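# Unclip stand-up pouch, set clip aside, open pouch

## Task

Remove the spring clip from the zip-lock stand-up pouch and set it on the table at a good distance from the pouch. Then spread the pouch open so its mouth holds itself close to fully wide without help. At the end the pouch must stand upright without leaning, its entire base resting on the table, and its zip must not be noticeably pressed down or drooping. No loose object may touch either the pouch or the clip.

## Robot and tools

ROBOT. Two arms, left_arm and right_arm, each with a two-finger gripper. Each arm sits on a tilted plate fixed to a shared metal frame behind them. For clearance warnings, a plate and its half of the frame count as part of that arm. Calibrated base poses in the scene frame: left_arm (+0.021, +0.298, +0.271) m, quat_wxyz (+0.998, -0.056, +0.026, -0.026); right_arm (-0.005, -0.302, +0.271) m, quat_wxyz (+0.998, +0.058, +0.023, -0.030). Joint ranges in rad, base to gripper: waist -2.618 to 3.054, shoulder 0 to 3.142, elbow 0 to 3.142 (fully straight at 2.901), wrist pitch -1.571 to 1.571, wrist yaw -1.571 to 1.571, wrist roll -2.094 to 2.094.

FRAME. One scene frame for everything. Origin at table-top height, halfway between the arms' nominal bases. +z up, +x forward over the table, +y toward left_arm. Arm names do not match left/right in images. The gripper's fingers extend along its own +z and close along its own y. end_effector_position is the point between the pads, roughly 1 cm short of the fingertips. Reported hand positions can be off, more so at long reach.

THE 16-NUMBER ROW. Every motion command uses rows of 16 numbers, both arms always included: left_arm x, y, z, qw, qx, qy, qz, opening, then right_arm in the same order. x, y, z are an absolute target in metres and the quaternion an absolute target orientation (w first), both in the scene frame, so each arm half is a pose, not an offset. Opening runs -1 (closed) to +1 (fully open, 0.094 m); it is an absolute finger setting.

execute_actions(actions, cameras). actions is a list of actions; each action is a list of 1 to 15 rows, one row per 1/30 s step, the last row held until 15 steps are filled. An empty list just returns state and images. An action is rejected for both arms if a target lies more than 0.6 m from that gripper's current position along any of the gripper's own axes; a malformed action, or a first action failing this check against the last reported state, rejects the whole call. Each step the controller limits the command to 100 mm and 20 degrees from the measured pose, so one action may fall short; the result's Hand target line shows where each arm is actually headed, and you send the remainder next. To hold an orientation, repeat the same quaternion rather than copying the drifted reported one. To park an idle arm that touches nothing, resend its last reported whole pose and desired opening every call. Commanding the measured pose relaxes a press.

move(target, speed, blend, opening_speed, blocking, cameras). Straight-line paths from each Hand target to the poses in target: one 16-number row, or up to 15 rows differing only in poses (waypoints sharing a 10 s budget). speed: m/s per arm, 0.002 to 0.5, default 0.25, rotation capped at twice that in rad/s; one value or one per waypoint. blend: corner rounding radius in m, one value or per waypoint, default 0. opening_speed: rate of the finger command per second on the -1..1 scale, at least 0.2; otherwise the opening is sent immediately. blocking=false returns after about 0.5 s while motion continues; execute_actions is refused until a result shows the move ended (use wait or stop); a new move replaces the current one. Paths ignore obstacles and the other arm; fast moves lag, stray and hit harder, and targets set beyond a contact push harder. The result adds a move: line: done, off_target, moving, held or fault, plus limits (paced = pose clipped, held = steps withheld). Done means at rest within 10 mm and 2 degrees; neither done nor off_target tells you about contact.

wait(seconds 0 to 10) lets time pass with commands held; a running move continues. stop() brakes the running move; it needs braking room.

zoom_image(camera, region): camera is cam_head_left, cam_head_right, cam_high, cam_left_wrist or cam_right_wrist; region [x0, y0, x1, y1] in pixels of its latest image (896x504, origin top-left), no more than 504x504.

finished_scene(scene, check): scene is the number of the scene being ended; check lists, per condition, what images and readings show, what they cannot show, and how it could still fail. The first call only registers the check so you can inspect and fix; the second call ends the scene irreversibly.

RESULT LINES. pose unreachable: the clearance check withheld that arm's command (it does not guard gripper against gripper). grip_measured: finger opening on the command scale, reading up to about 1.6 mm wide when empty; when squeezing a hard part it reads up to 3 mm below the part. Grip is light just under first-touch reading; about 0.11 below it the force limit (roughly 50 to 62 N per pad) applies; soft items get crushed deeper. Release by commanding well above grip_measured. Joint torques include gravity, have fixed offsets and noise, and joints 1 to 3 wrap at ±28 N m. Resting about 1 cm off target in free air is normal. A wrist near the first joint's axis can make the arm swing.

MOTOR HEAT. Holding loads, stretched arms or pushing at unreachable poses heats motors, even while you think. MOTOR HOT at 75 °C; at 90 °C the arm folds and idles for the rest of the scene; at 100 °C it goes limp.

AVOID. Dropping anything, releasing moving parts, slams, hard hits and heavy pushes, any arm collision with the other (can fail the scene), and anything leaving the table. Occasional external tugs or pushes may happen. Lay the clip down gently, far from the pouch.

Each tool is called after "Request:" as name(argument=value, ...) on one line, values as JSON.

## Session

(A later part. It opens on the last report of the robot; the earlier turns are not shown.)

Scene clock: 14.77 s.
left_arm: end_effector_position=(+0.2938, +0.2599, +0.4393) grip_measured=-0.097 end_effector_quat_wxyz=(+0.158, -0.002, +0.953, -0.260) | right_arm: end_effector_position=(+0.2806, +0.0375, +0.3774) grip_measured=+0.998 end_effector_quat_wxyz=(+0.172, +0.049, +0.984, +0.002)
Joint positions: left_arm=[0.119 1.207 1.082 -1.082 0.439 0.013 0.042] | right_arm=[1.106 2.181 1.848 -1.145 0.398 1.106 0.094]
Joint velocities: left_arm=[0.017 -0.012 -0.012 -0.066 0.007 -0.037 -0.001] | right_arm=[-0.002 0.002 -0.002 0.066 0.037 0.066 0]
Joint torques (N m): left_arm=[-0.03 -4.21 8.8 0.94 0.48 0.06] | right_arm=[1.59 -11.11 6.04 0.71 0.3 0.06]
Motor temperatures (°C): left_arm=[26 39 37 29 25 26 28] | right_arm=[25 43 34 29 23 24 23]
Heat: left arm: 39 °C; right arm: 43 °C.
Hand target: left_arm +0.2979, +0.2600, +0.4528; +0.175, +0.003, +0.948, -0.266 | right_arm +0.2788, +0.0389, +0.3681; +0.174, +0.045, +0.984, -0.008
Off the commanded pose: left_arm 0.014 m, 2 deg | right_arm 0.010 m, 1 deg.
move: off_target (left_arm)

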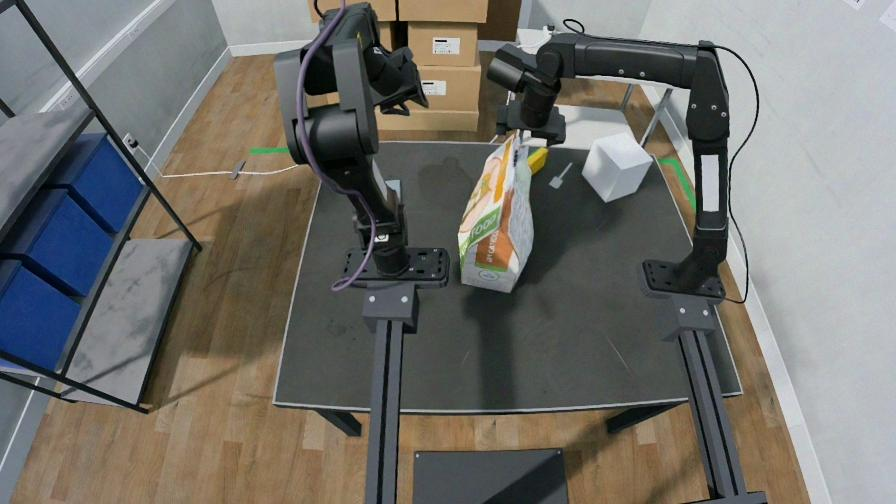

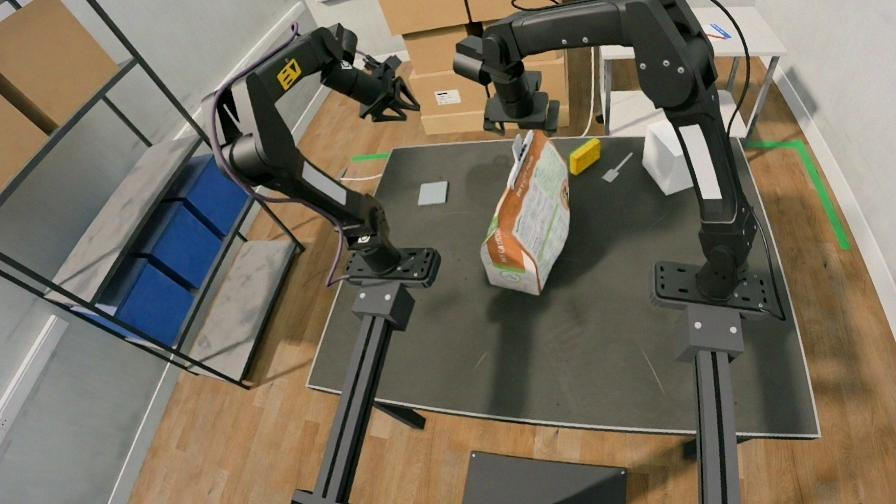

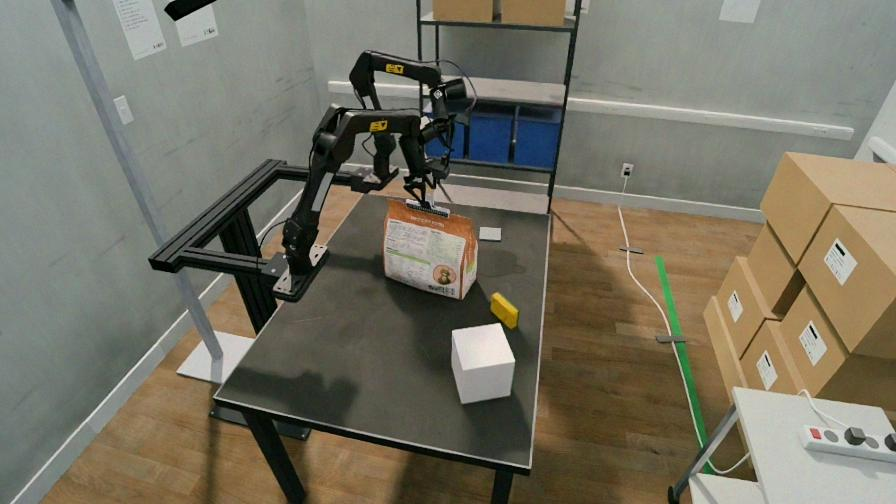

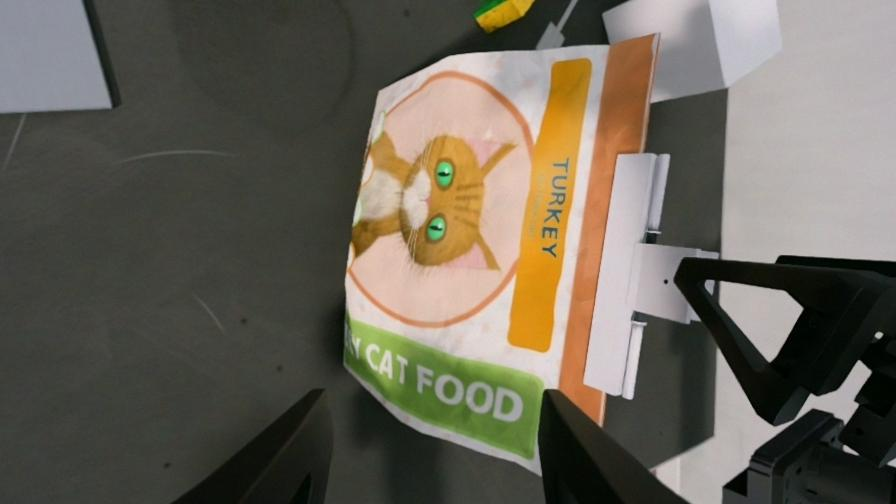

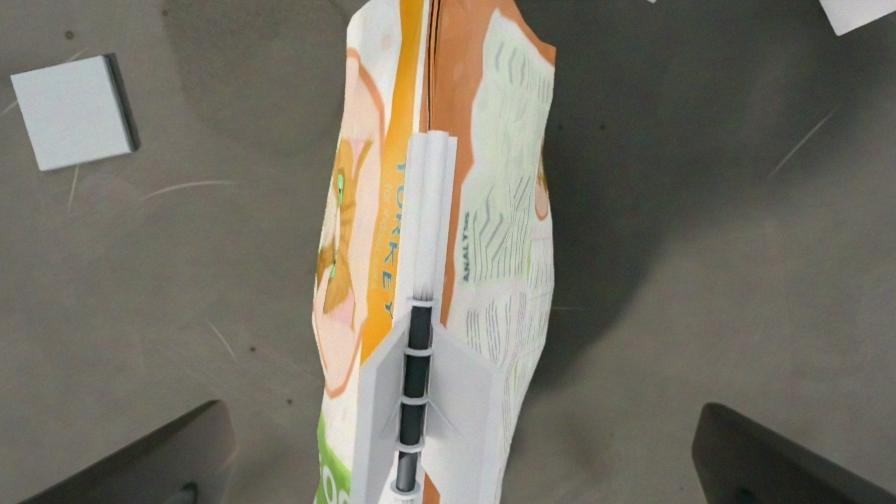

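Request:
move(target=[0.298,0.26,0.453,0.175,0.003,0.9475,-0.266,-0.1,0.275,0.046,0.352,0.174,0.0454,0.983,-0.008,1], speed=0.06)

Request:
zoom_image(camera="cam_head_right", region=[430, 50, 630, 200])

Request:
zoom_image(camera="cam_high", region=[350, 130, 500, 250])

Scene clock: 16.33 s.
left_arm: end_effector_position=(+0.2938, +0.2599, +0.4393) grip_measured=-0.097 end_effector_quat_wxyz=(+0.158, -0.002, +0.953, -0.260) | right_arm: end_effector_position=(+0.2768, +0.0450, +0.3617) grip_measured=+0.998 end_effector_quat_wxyz=(+0.171, +0.049, +0.984, +0.003)
Joint positions: left_arm=[0.119 1.207 1.082 -1.082 0.439 0.013 0.042] | right_arm=[1.118 2.205 1.82 -1.098 0.398 1.12 0.094]
Joint velocities: left_arm=[0.012 0.007 -0.012 -0.022 -0.022 -0.022 -0.001] | right_arm=[-0.017 0.007 0.002 0.022 -0.007 -0.007 -0.001]
Joint torques (N m): left_arm=[-0.02 -4.19 8.84 0.93 0.48 0.07] | right_arm=[1.54 -11.29 6.02 0.68 0.31 0.07]
Motor temperatures (°C): left_arm=[26 39 37 29 25 26 28] | right_arm=[25 43 34 29 23 24 23]
Heat: left arm: 39 °C; right arm: 43 °C.
Hand target: left_arm +0.2979, +0.2600, +0.4528; +0.175, +0.003, +0.948, -0.266 | right_arm +0.2748, +0.0459, +0.3522; +0.174, +0.045, +0.984, -0.008
Off the commanded pose: left_arm 0.014 m, 2 deg | right_arm 0.010 m, 1 deg.
move: off_target (left_arm)

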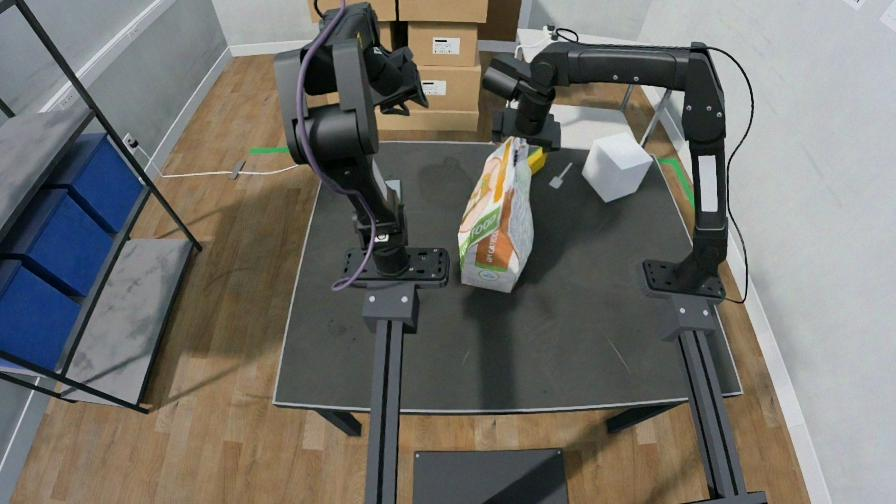

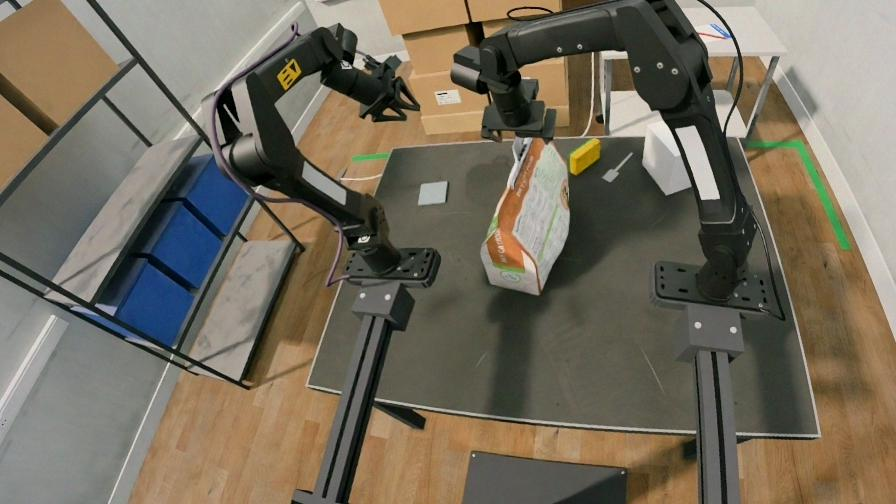

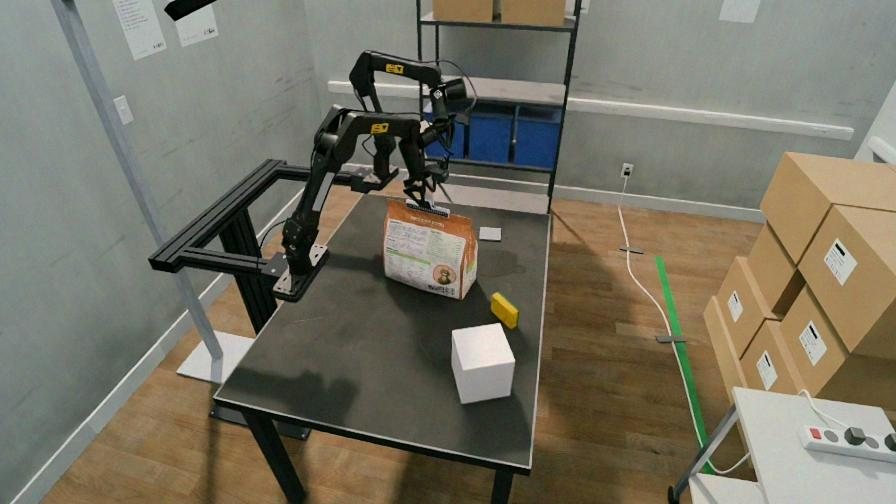

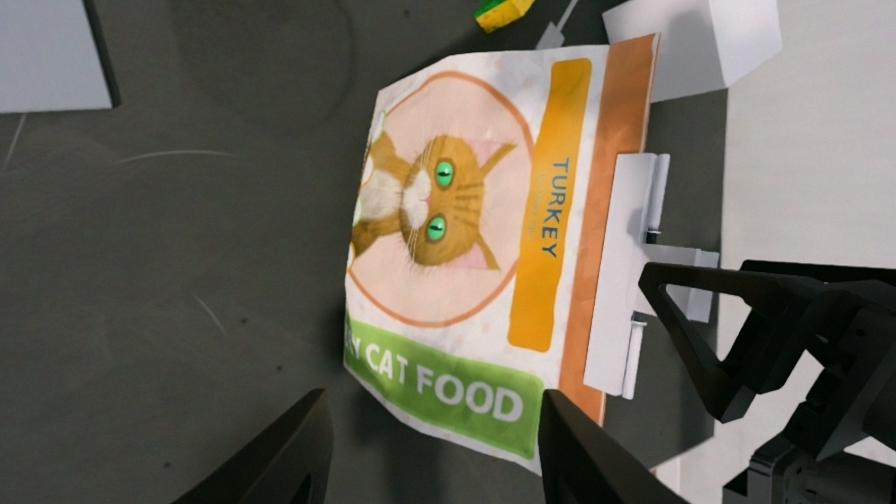

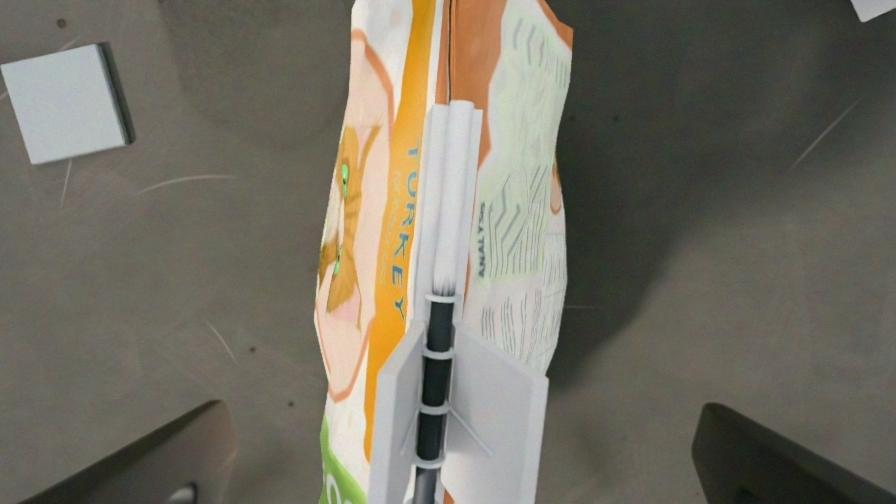

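Scaled by 2.520 from the camera's 896x504 image, which has a finer 1280x720 frame.

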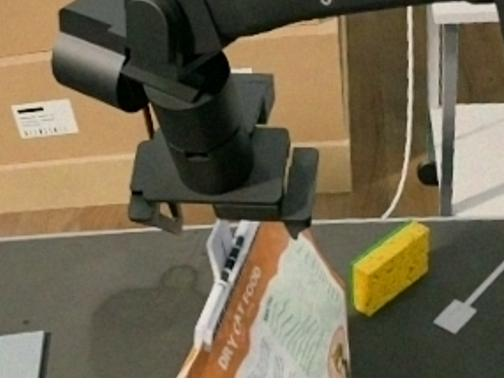

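Scaled by 3.360 from the camera's 896x504 image, which has a finer 1280x720 frame.

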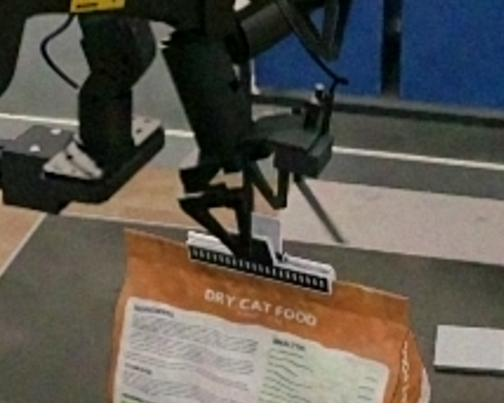

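Request:
move(target=[0.298,0.26,0.453,0.175,0.003,0.9475,-0.266,-0.1,0.275,0.046,0.331,0.174,0.0454,0.983,-0.008,1], speed=0.05)

Request:
zoom_image(camera="cam_head_right", region=[430, 50, 630, 200])

Request:
zoom_image(camera="cam_high", region=[350, 130, 500, 250])

Scene clock: 17.70 s.
left_arm: end_effector_position=(+0.2938, +0.2599, +0.4393) grip_measured=-0.097 end_effector_quat_wxyz=(+0.158, -0.002, +0.953, -0.260) | right_arm: end_effector_position=(+0.2756, +0.0468, +0.3407) grip_measured=+0.998 end_effector_quat_wxyz=(+0.172, +0.049, +0.984, +0.004)
Joint positions: left_arm=[0.119 1.207 1.082 -1.082 0.439 0.013 0.042] | right_arm=[1.118 2.217 1.755 -1.02 0.398 1.12 0.094]
Joint velocities: left_arm=[-0.012 -0.022 0.012 0.007 0.037 0.022 0.001] | right_arm=[-0.002 0.002 -0.007 0.037 0.037 0.007 -0.001]
Joint torques (N m): left_arm=[-0.02 -4.22 8.85 0.94 0.47 0.07] | right_arm=[1.2 -11.33 6.01 0.67 0.3 0.02]
Motor temperatures (°C): left_arm=[26 39 37 29 25 26 28] | right_arm=[25 44 34 29 23 24 23]
Heat: left arm: 39 °C; right arm: 44 °C.
Hand target: left_arm +0.2979, +0.2600, +0.4528; +0.175, +0.003, +0.948, -0.266 | right_arm +0.2750, +0.0460, +0.3311; +0.174, +0.045, +0.984, -0.008
Off the commanded pose: left_arm 0.014 m, 2 deg | right_arm 0.010 m, 1 deg.
move: off_target (left_arm)

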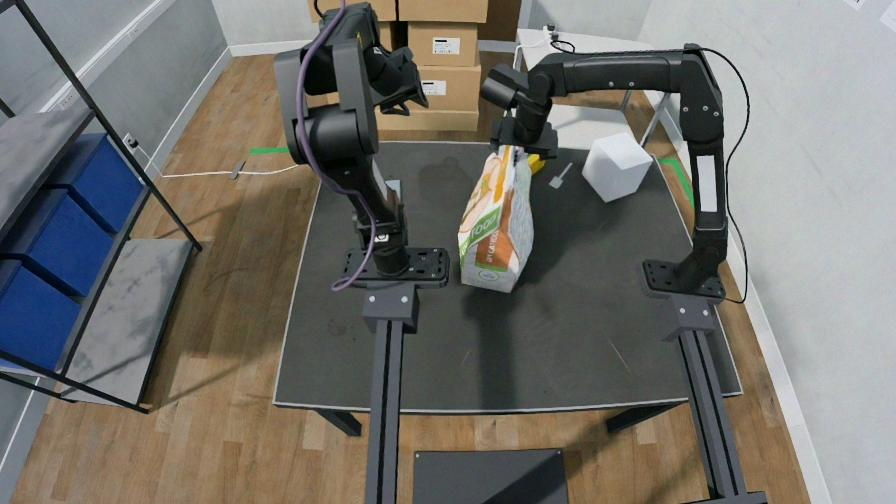

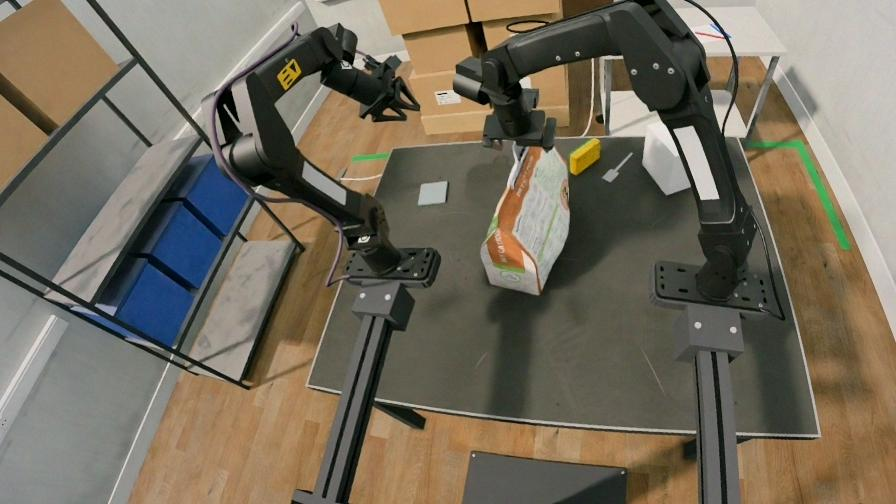

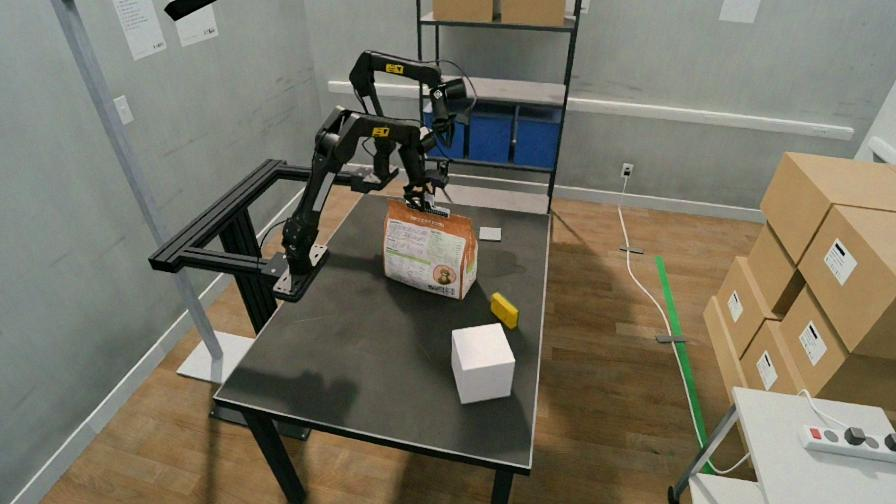

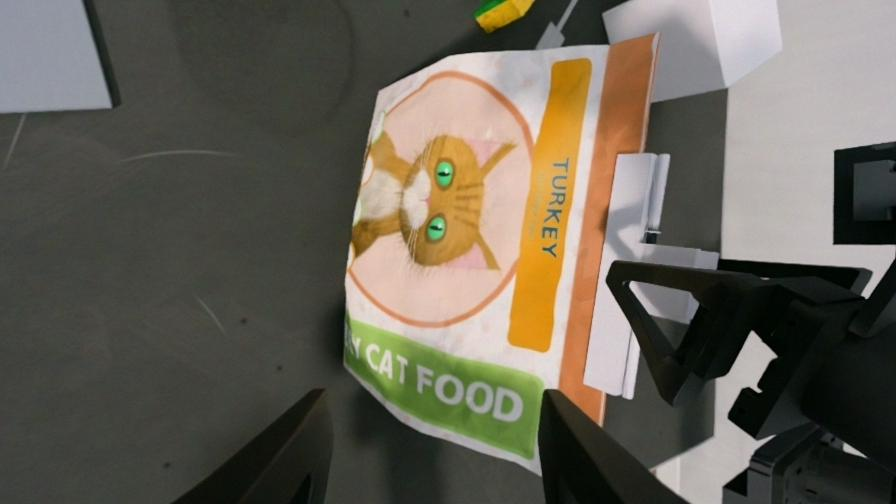

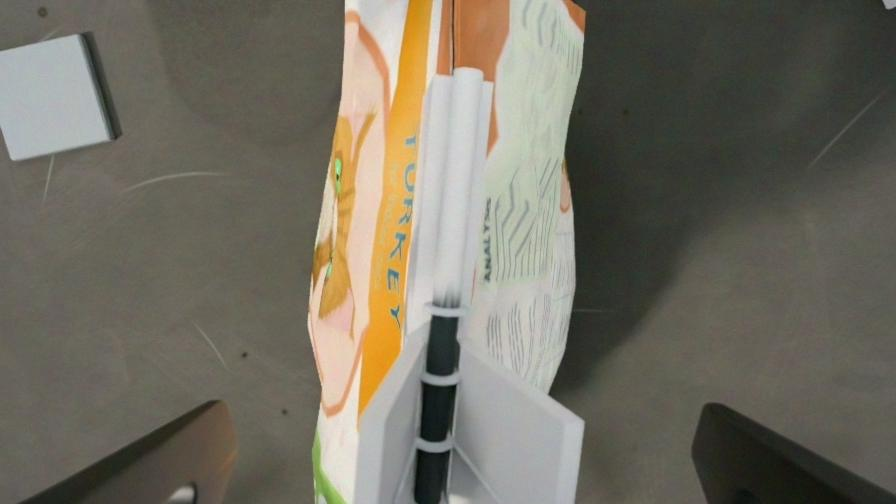

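Scaled by 2.520 from the camera's 896x504 image, which has a finer 1280x720 frame.

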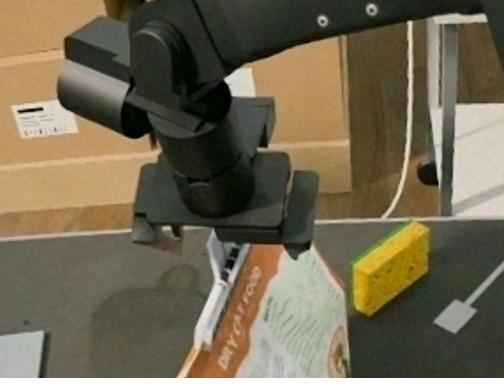

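Scaled by 3.360 from the camera's 896x504 image, which has a finer 1280x720 frame.

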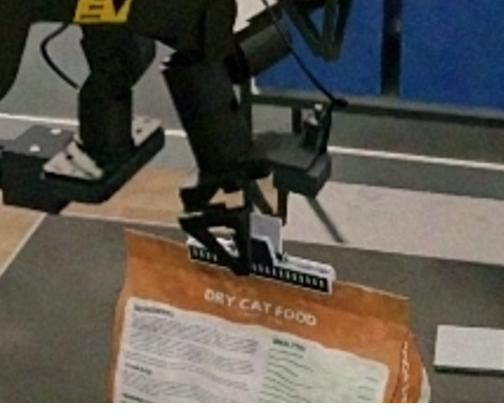

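Request:
move(target=[[0.298,0.26,0.453,0.175,0.003,0.9475,-0.266,-0.1,0.275,0.045,0.325,0.174,0.0454,0.983,-0.008,1]], speed=0.05, cameras=[])

Request:
move(target=[[0.298,0.26,0.453,0.175,0.003,0.9475,-0.266,-0.1,0.275,0.045,0.325,0.174,0.0454,0.983,-0.008,-1]], opening_speed=1.0)

Request:
zoom_image(camera="cam_head_right", region=[430, 50, 630, 200])

Scene clock: 19.37 s.
left_arm: end_effector_position=(+0.2938, +0.2599, +0.4393) grip_measured=-0.097 end_effector_quat_wxyz=(+0.158, -0.002, +0.953, -0.260) | right_arm: end_effector_position=(+0.2750, +0.0468, +0.3353) grip_measured=+0.998 end_effector_quat_wxyz=(+0.172, +0.049, +0.984, +0.005)
Joint positions: left_arm=[0.119 1.207 1.082 -1.082 0.439 0.013 0.042] | right_arm=[1.118 2.217 1.733 -0.995 0.398 1.12 0.094]
Joint velocities: left_arm=[-0.022 -0.017 0.012 0.022 0.095 -0.007 0] | right_arm=[0.002 -0.007 -0.007 0.007 0.007 0.11 0]
Joint torques (N m): left_arm=[-0.05 -4.21 8.84 0.93 0.48 0.06] | right_arm=[1.03 -11.33 5.85 0.68 0.31 0]
Motor temperatures (°C): left_arm=[26 39 37 29 25 26 28] | right_arm=[25 44 34 29 23 24 23]
Heat: left arm: 39 °C; right arm: 44 °C.
Hand target: left_arm +0.2979, +0.2600, +0.4528; +0.175, +0.003, +0.948, -0.266 | right_arm +0.2749, +0.0449, +0.3251; +0.174, +0.045, +0.984, -0.008
Off the commanded pose: left_arm 0.014 m, 2 deg | right_arm 0.010 m, 2 deg.
move: off_target (left_arm)
No camera images: "cameras" was empty.

Scene clock: 21.87 s.
left_arm: end_effector_position=(+0.2938, +0.2599, +0.4393) grip_measured=-0.097 end_effector_quat_wxyz=(+0.158, -0.002, +0.953, -0.260) | right_arm: end_effector_position=(+0.2757, +0.0483, +0.3356) grip_measured=-0.666 end_effector_quat_wxyz=(+0.173, +0.050, +0.984, +0.008)
Joint positions: left_arm=[0.119 1.207 1.082 -1.082 0.439 0.013 0.042] | right_arm=[1.118 2.217 1.733 -0.988 0.397 1.12 0.016]
Joint velocities: left_arm=[-0.017 -0.022 -0.007 0.007 0.051 -0.007 -0.001] | right_arm=[0.012 -0.012 -0.017 -0.037 0.007 -0.066 -0.001]
Joint torques (N m): left_arm=[-0.05 -4.25 8.84 0.93 0.48 0.07] | right_arm=[1.03 -11.36 5.86 0.63 0.31 -0.02]
Motor temperatures (°C): left_arm=[26 39 37 29 25 26 28] | right_arm=[25 45 34 29 23 24 23]
Heat: left arm: 39 °C; right arm: 45 °C.
Hand target: left_arm +0.2979, +0.2600, +0.4528; +0.175, +0.003, +0.948, -0.266 | right_arm +0.2750, +0.0449, +0.3252; +0.174, +0.045, +0.984, -0.008
Off the commanded pose: left_arm 0.014 m, 2 deg | right_arm 0.011 m, 2 deg.
move: off_target (left_arm, right_arm)

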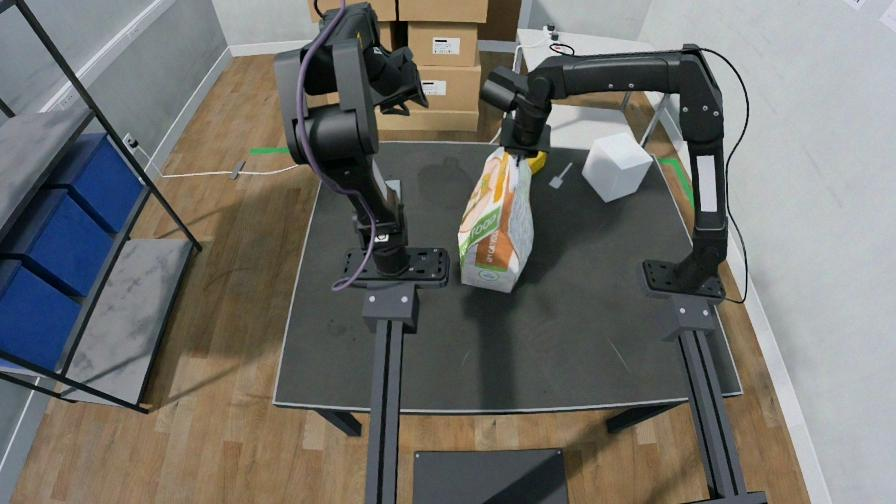

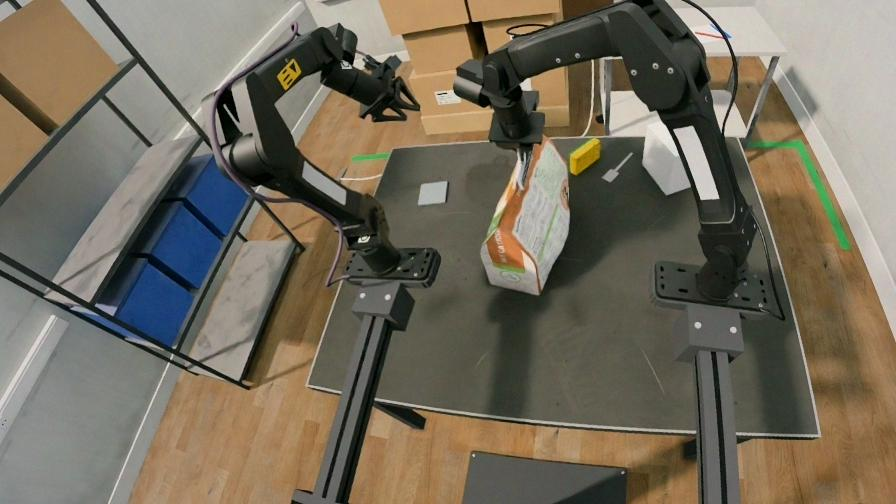

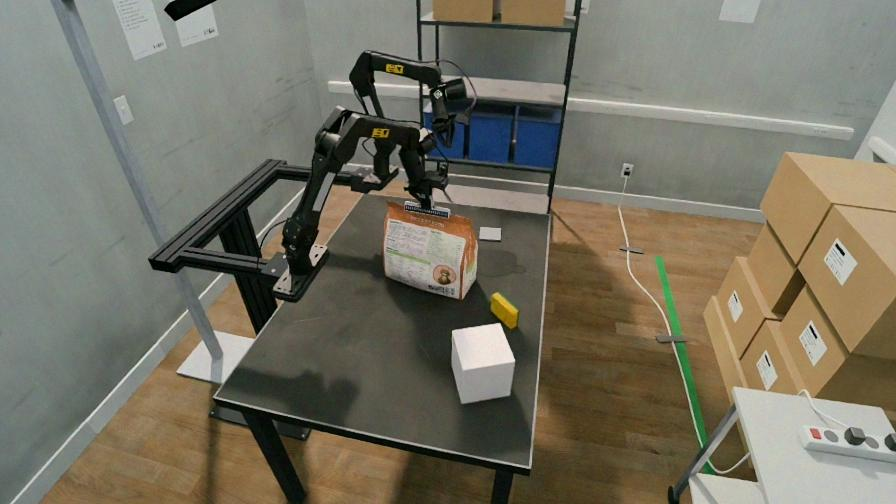

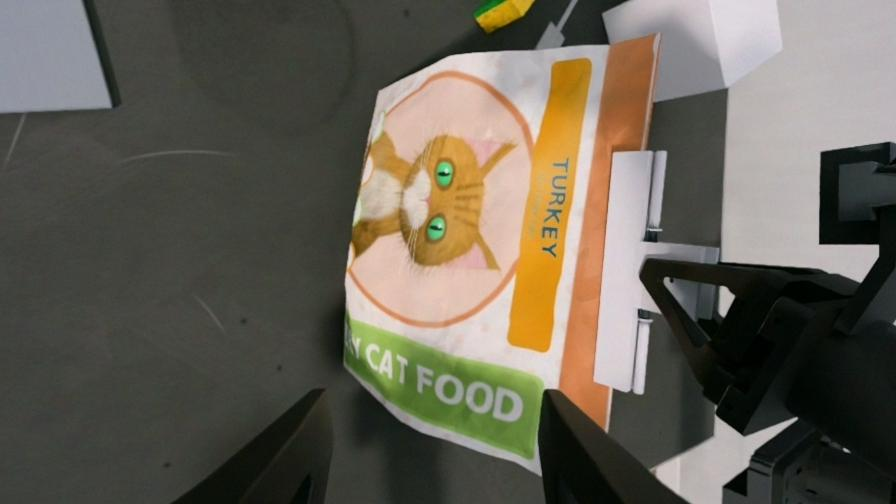

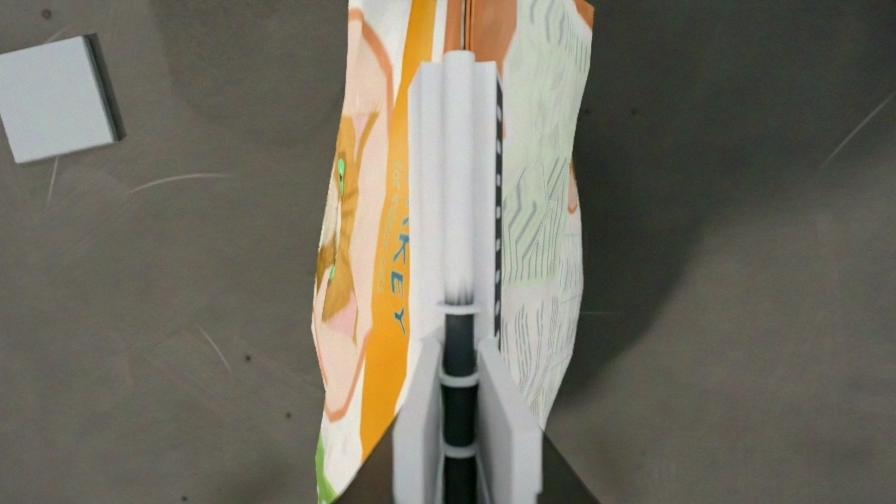

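Scaled by 2.520 from the camera's 896x504 image, which has a finer 1280x720 frame.

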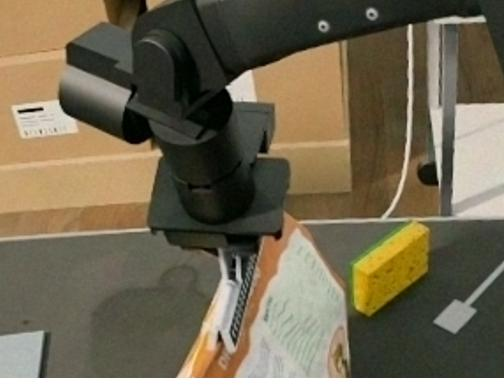

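Clip squeezed open (jaws spread). Lift straight up.

Request:
move(target=[0.298,0.26,0.453,0.175,0.003,0.9475,-0.266,-0.1,0.275,0.046,0.455,0.174,0.0454,0.983,-0.008,-1], speed=0.06)

Scene clock: 25.10 s.
left_arm: end_effector_position=(+0.2938, +0.2599, +0.4393) grip_measured=-0.097 end_effector_quat_wxyz=(+0.158, -0.002, +0.953, -0.260) | right_arm: end_effector_position=(+0.2745, +0.0420, +0.4564) grip_measured=-0.667 end_effector_quat_wxyz=(+0.168, +0.048, +0.985, -0.001)
Joint positions: left_arm=[0.119 1.207 1.082 -1.082 0.439 0.013 0.042] | right_arm=[1.139 2.272 2.31 -1.539 0.397 1.143 0.016]
Joint velocities: left_arm=[-0.002 0.012 -0.002 -0.037 0.007 -0.037 0.001] | right_arm=[-0.002 0.002 -0.012 0.066 -0.007 0.066 -0.001]
Joint torques (N m): left_arm=[-0.03 -4.21 8.85 0.94 0.48 0.07] | right_arm=[1.68 -11.3 8.58 0.41 0.33 0.08]
Motor temperatures (°C): left_arm=[26 38 37 29 25 26 28] | right_arm=[25 45 35 28 23 24 23]
Heat: left arm: 38 °C; right arm: 45 °C.
Hand target: left_arm +0.2979, +0.2600, +0.4528; +0.175, +0.003, +0.948, -0.266 | right_arm +0.2743, +0.0450, +0.4549; +0.175, +0.045, +0.984, -0.007
Off the commanded pose: left_arm 0.014 m, 2 deg | right_arm 0.004 m, 1 deg.
move: off_target (left_arm)

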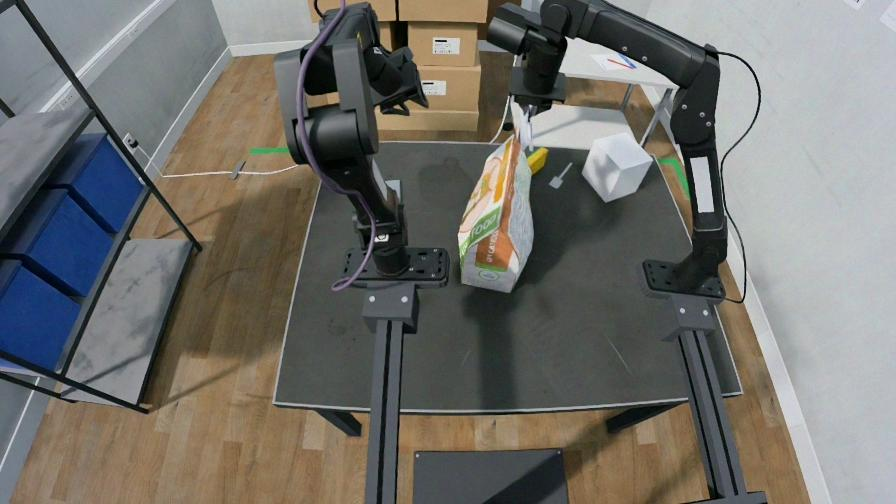

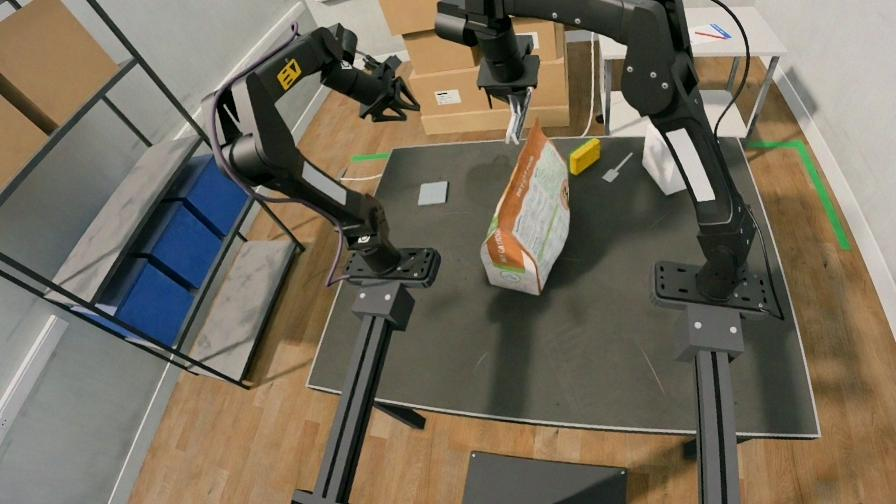

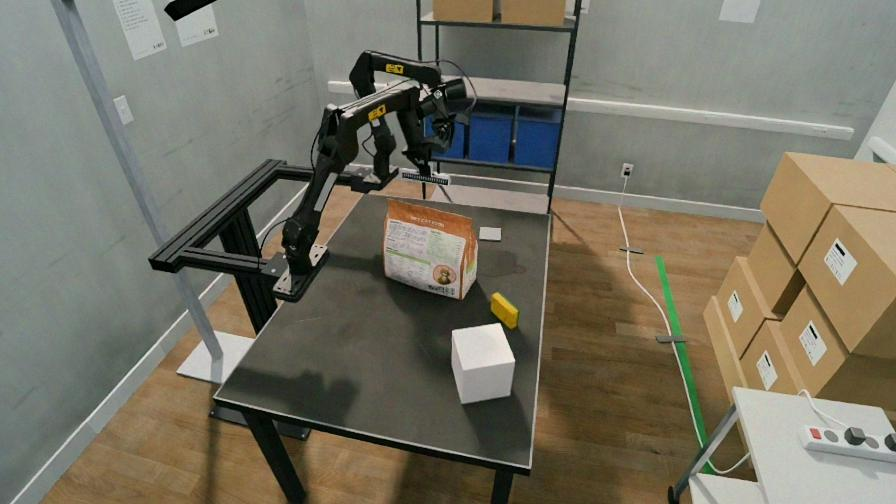

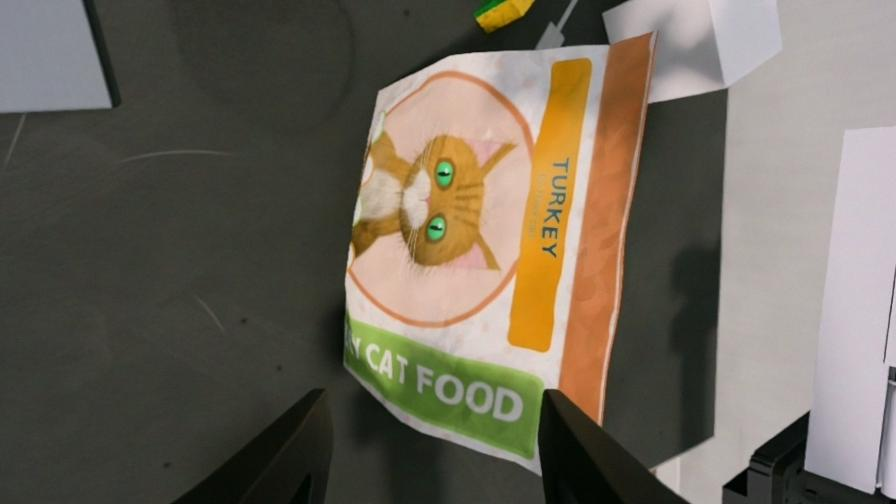

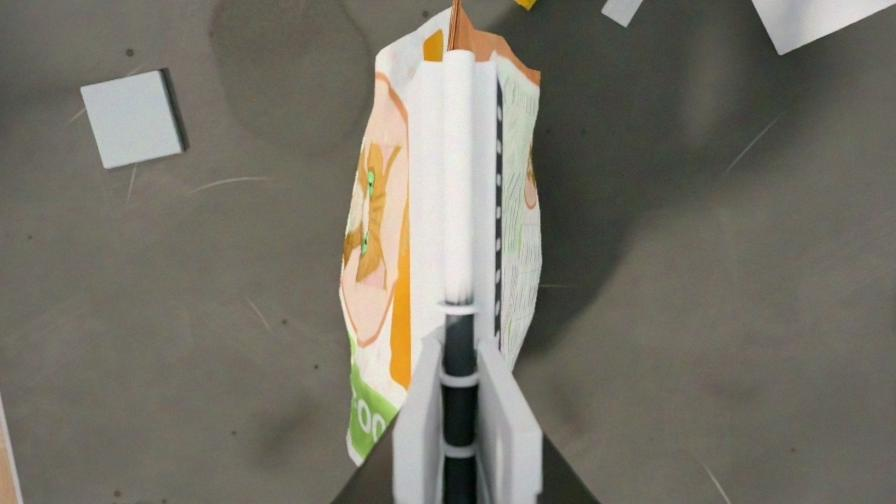

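Request:
move(target=[[0.298,0.26,0.453,0.175,0.003,0.9475,-0.266,-0.1,0.26,-0.15,0.455,0.174,0.0454,0.983,-0.008,-1],[0.298,0.26,0.453,0.175,0.003,0.9475,-0.266,-0.1,0.26,-0.37,0.3,0.174,0.0454,0.983,-0.008,-1],[0.298,0.26,0.453,0.175,0.003,0.9475,-0.266,-0.1,0.26,-0.375,0.11,0.174,0.0454,0.983,-0.008,-1]], speed=0.2, blend=0.05)

Request:
zoom_image(camera="cam_high", region=[250, 200, 500, 400])

Scene clock: 29.73 s.
left_arm: end_effector_position=(+0.2938, +0.2599, +0.4393) grip_measured=-0.097 end_effector_quat_wxyz=(+0.158, -0.002, +0.953, -0.260) | right_arm: end_effector_position=(+0.2664, -0.3763, +0.1103) grip_measured=-0.667 end_effector_quat_wxyz=(+0.167, +0.047, +0.985, -0.013)
Joint positions: left_arm=[0.119 1.207 1.082 -1.082 0.439 0.013 0.042] | right_arm=[-0.244 2.153 0.457 0.531 0.032 -0.234 0.016]
Joint velocities: left_arm=[0.007 0.007 0.002 0.037 0.007 0.007 0] | right_arm=[-0.012 -0.002 -0.007 0.007 -0.007 -0.051 -0.001]
Joint torques (N m): left_arm=[-0.01 -4.22 8.85 0.93 0.47 0.06] | right_arm=[0.12 -6.61 2.39 1.14 -0.2 -0.02]
Motor temperatures (°C): left_arm=[26 38 37 29 25 26 28] | right_arm=[25 45 35 28 23 24 24]
Heat: left arm: 38 °C; right arm: 45 °C.
Hand target: left_arm +0.2979, +0.2600, +0.4528; +0.175, +0.003, +0.948, -0.266 | right_arm +0.2692, -0.3759, +0.1077; +0.171, +0.046, +0.984, -0.007
Off the commanded pose: left_arm 0.014 m, 2 deg | right_arm 0.007 m, 1 deg.
move: off_target (left_arm)

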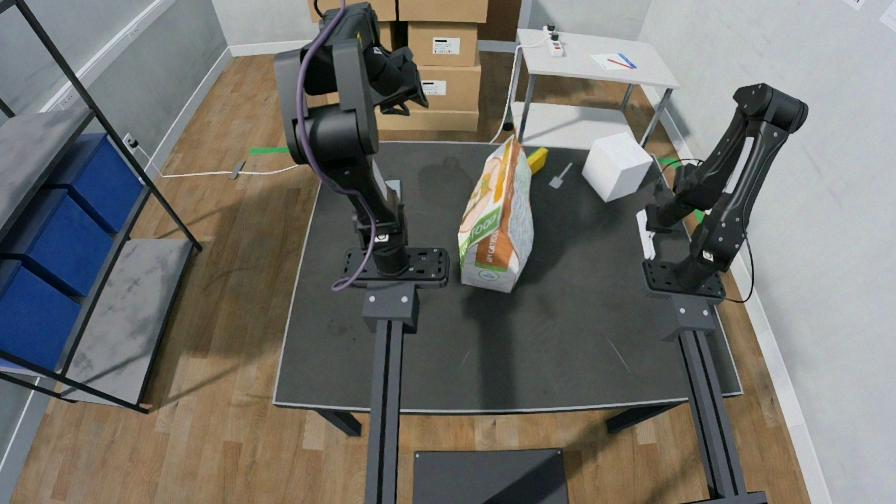

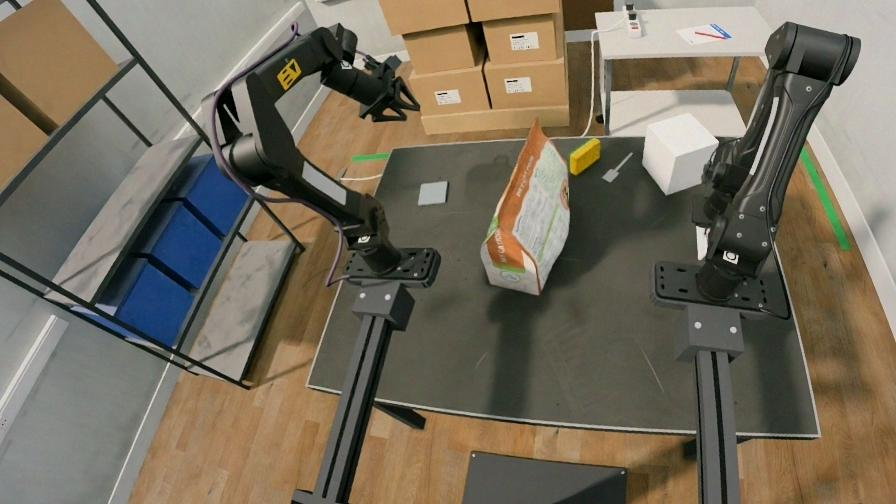

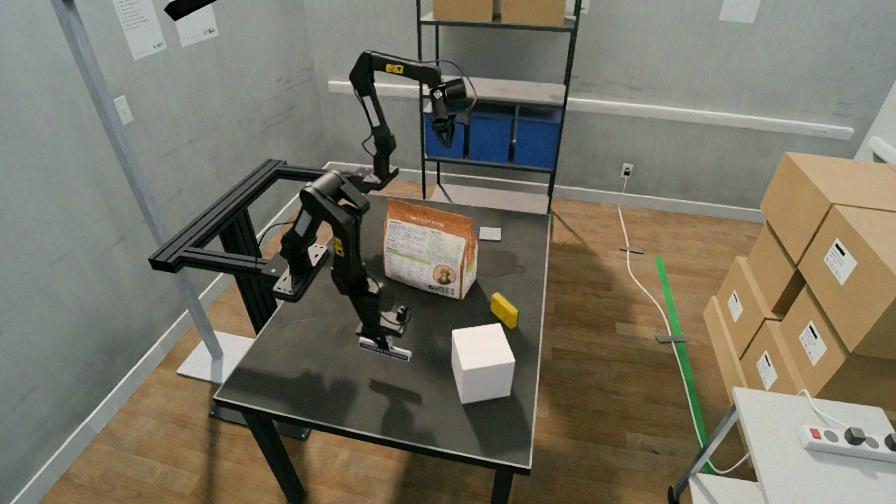

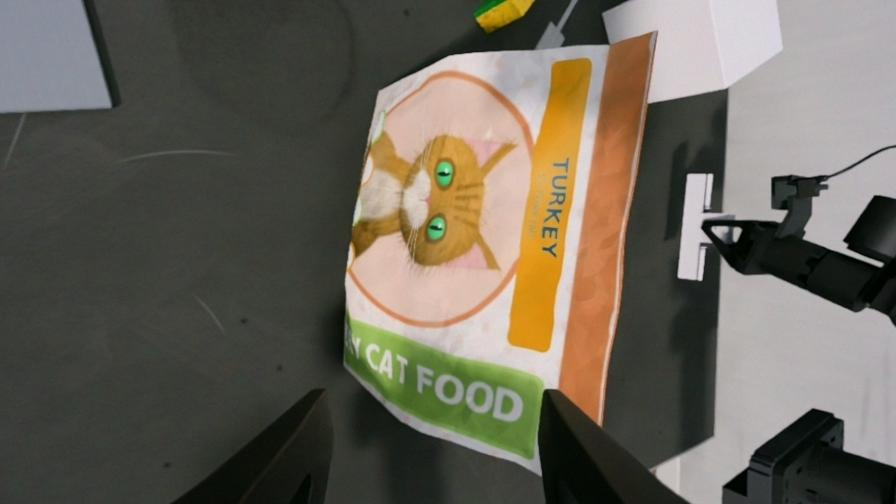

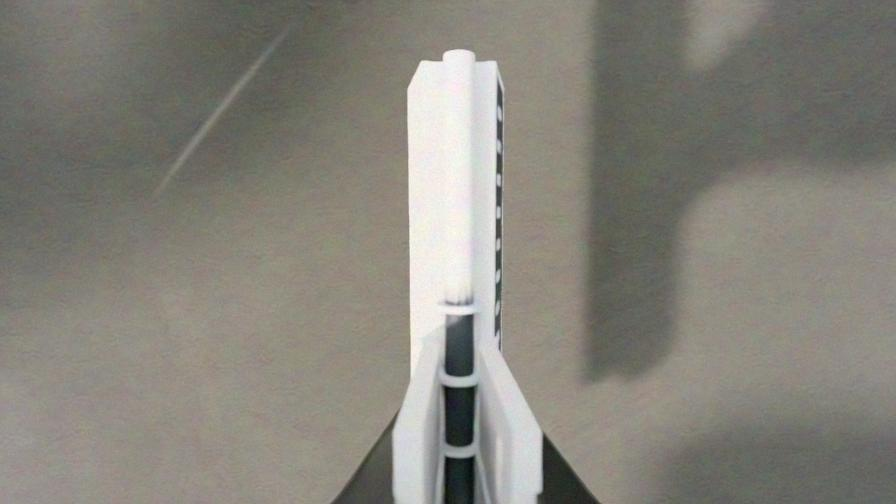

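Scaled by 2.016 from the camera's 896x504 image, which has a finer 1280x720 frame.

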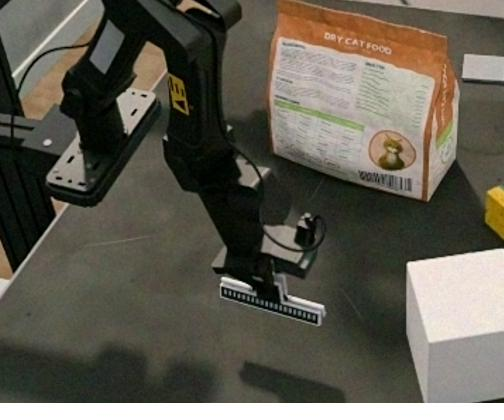

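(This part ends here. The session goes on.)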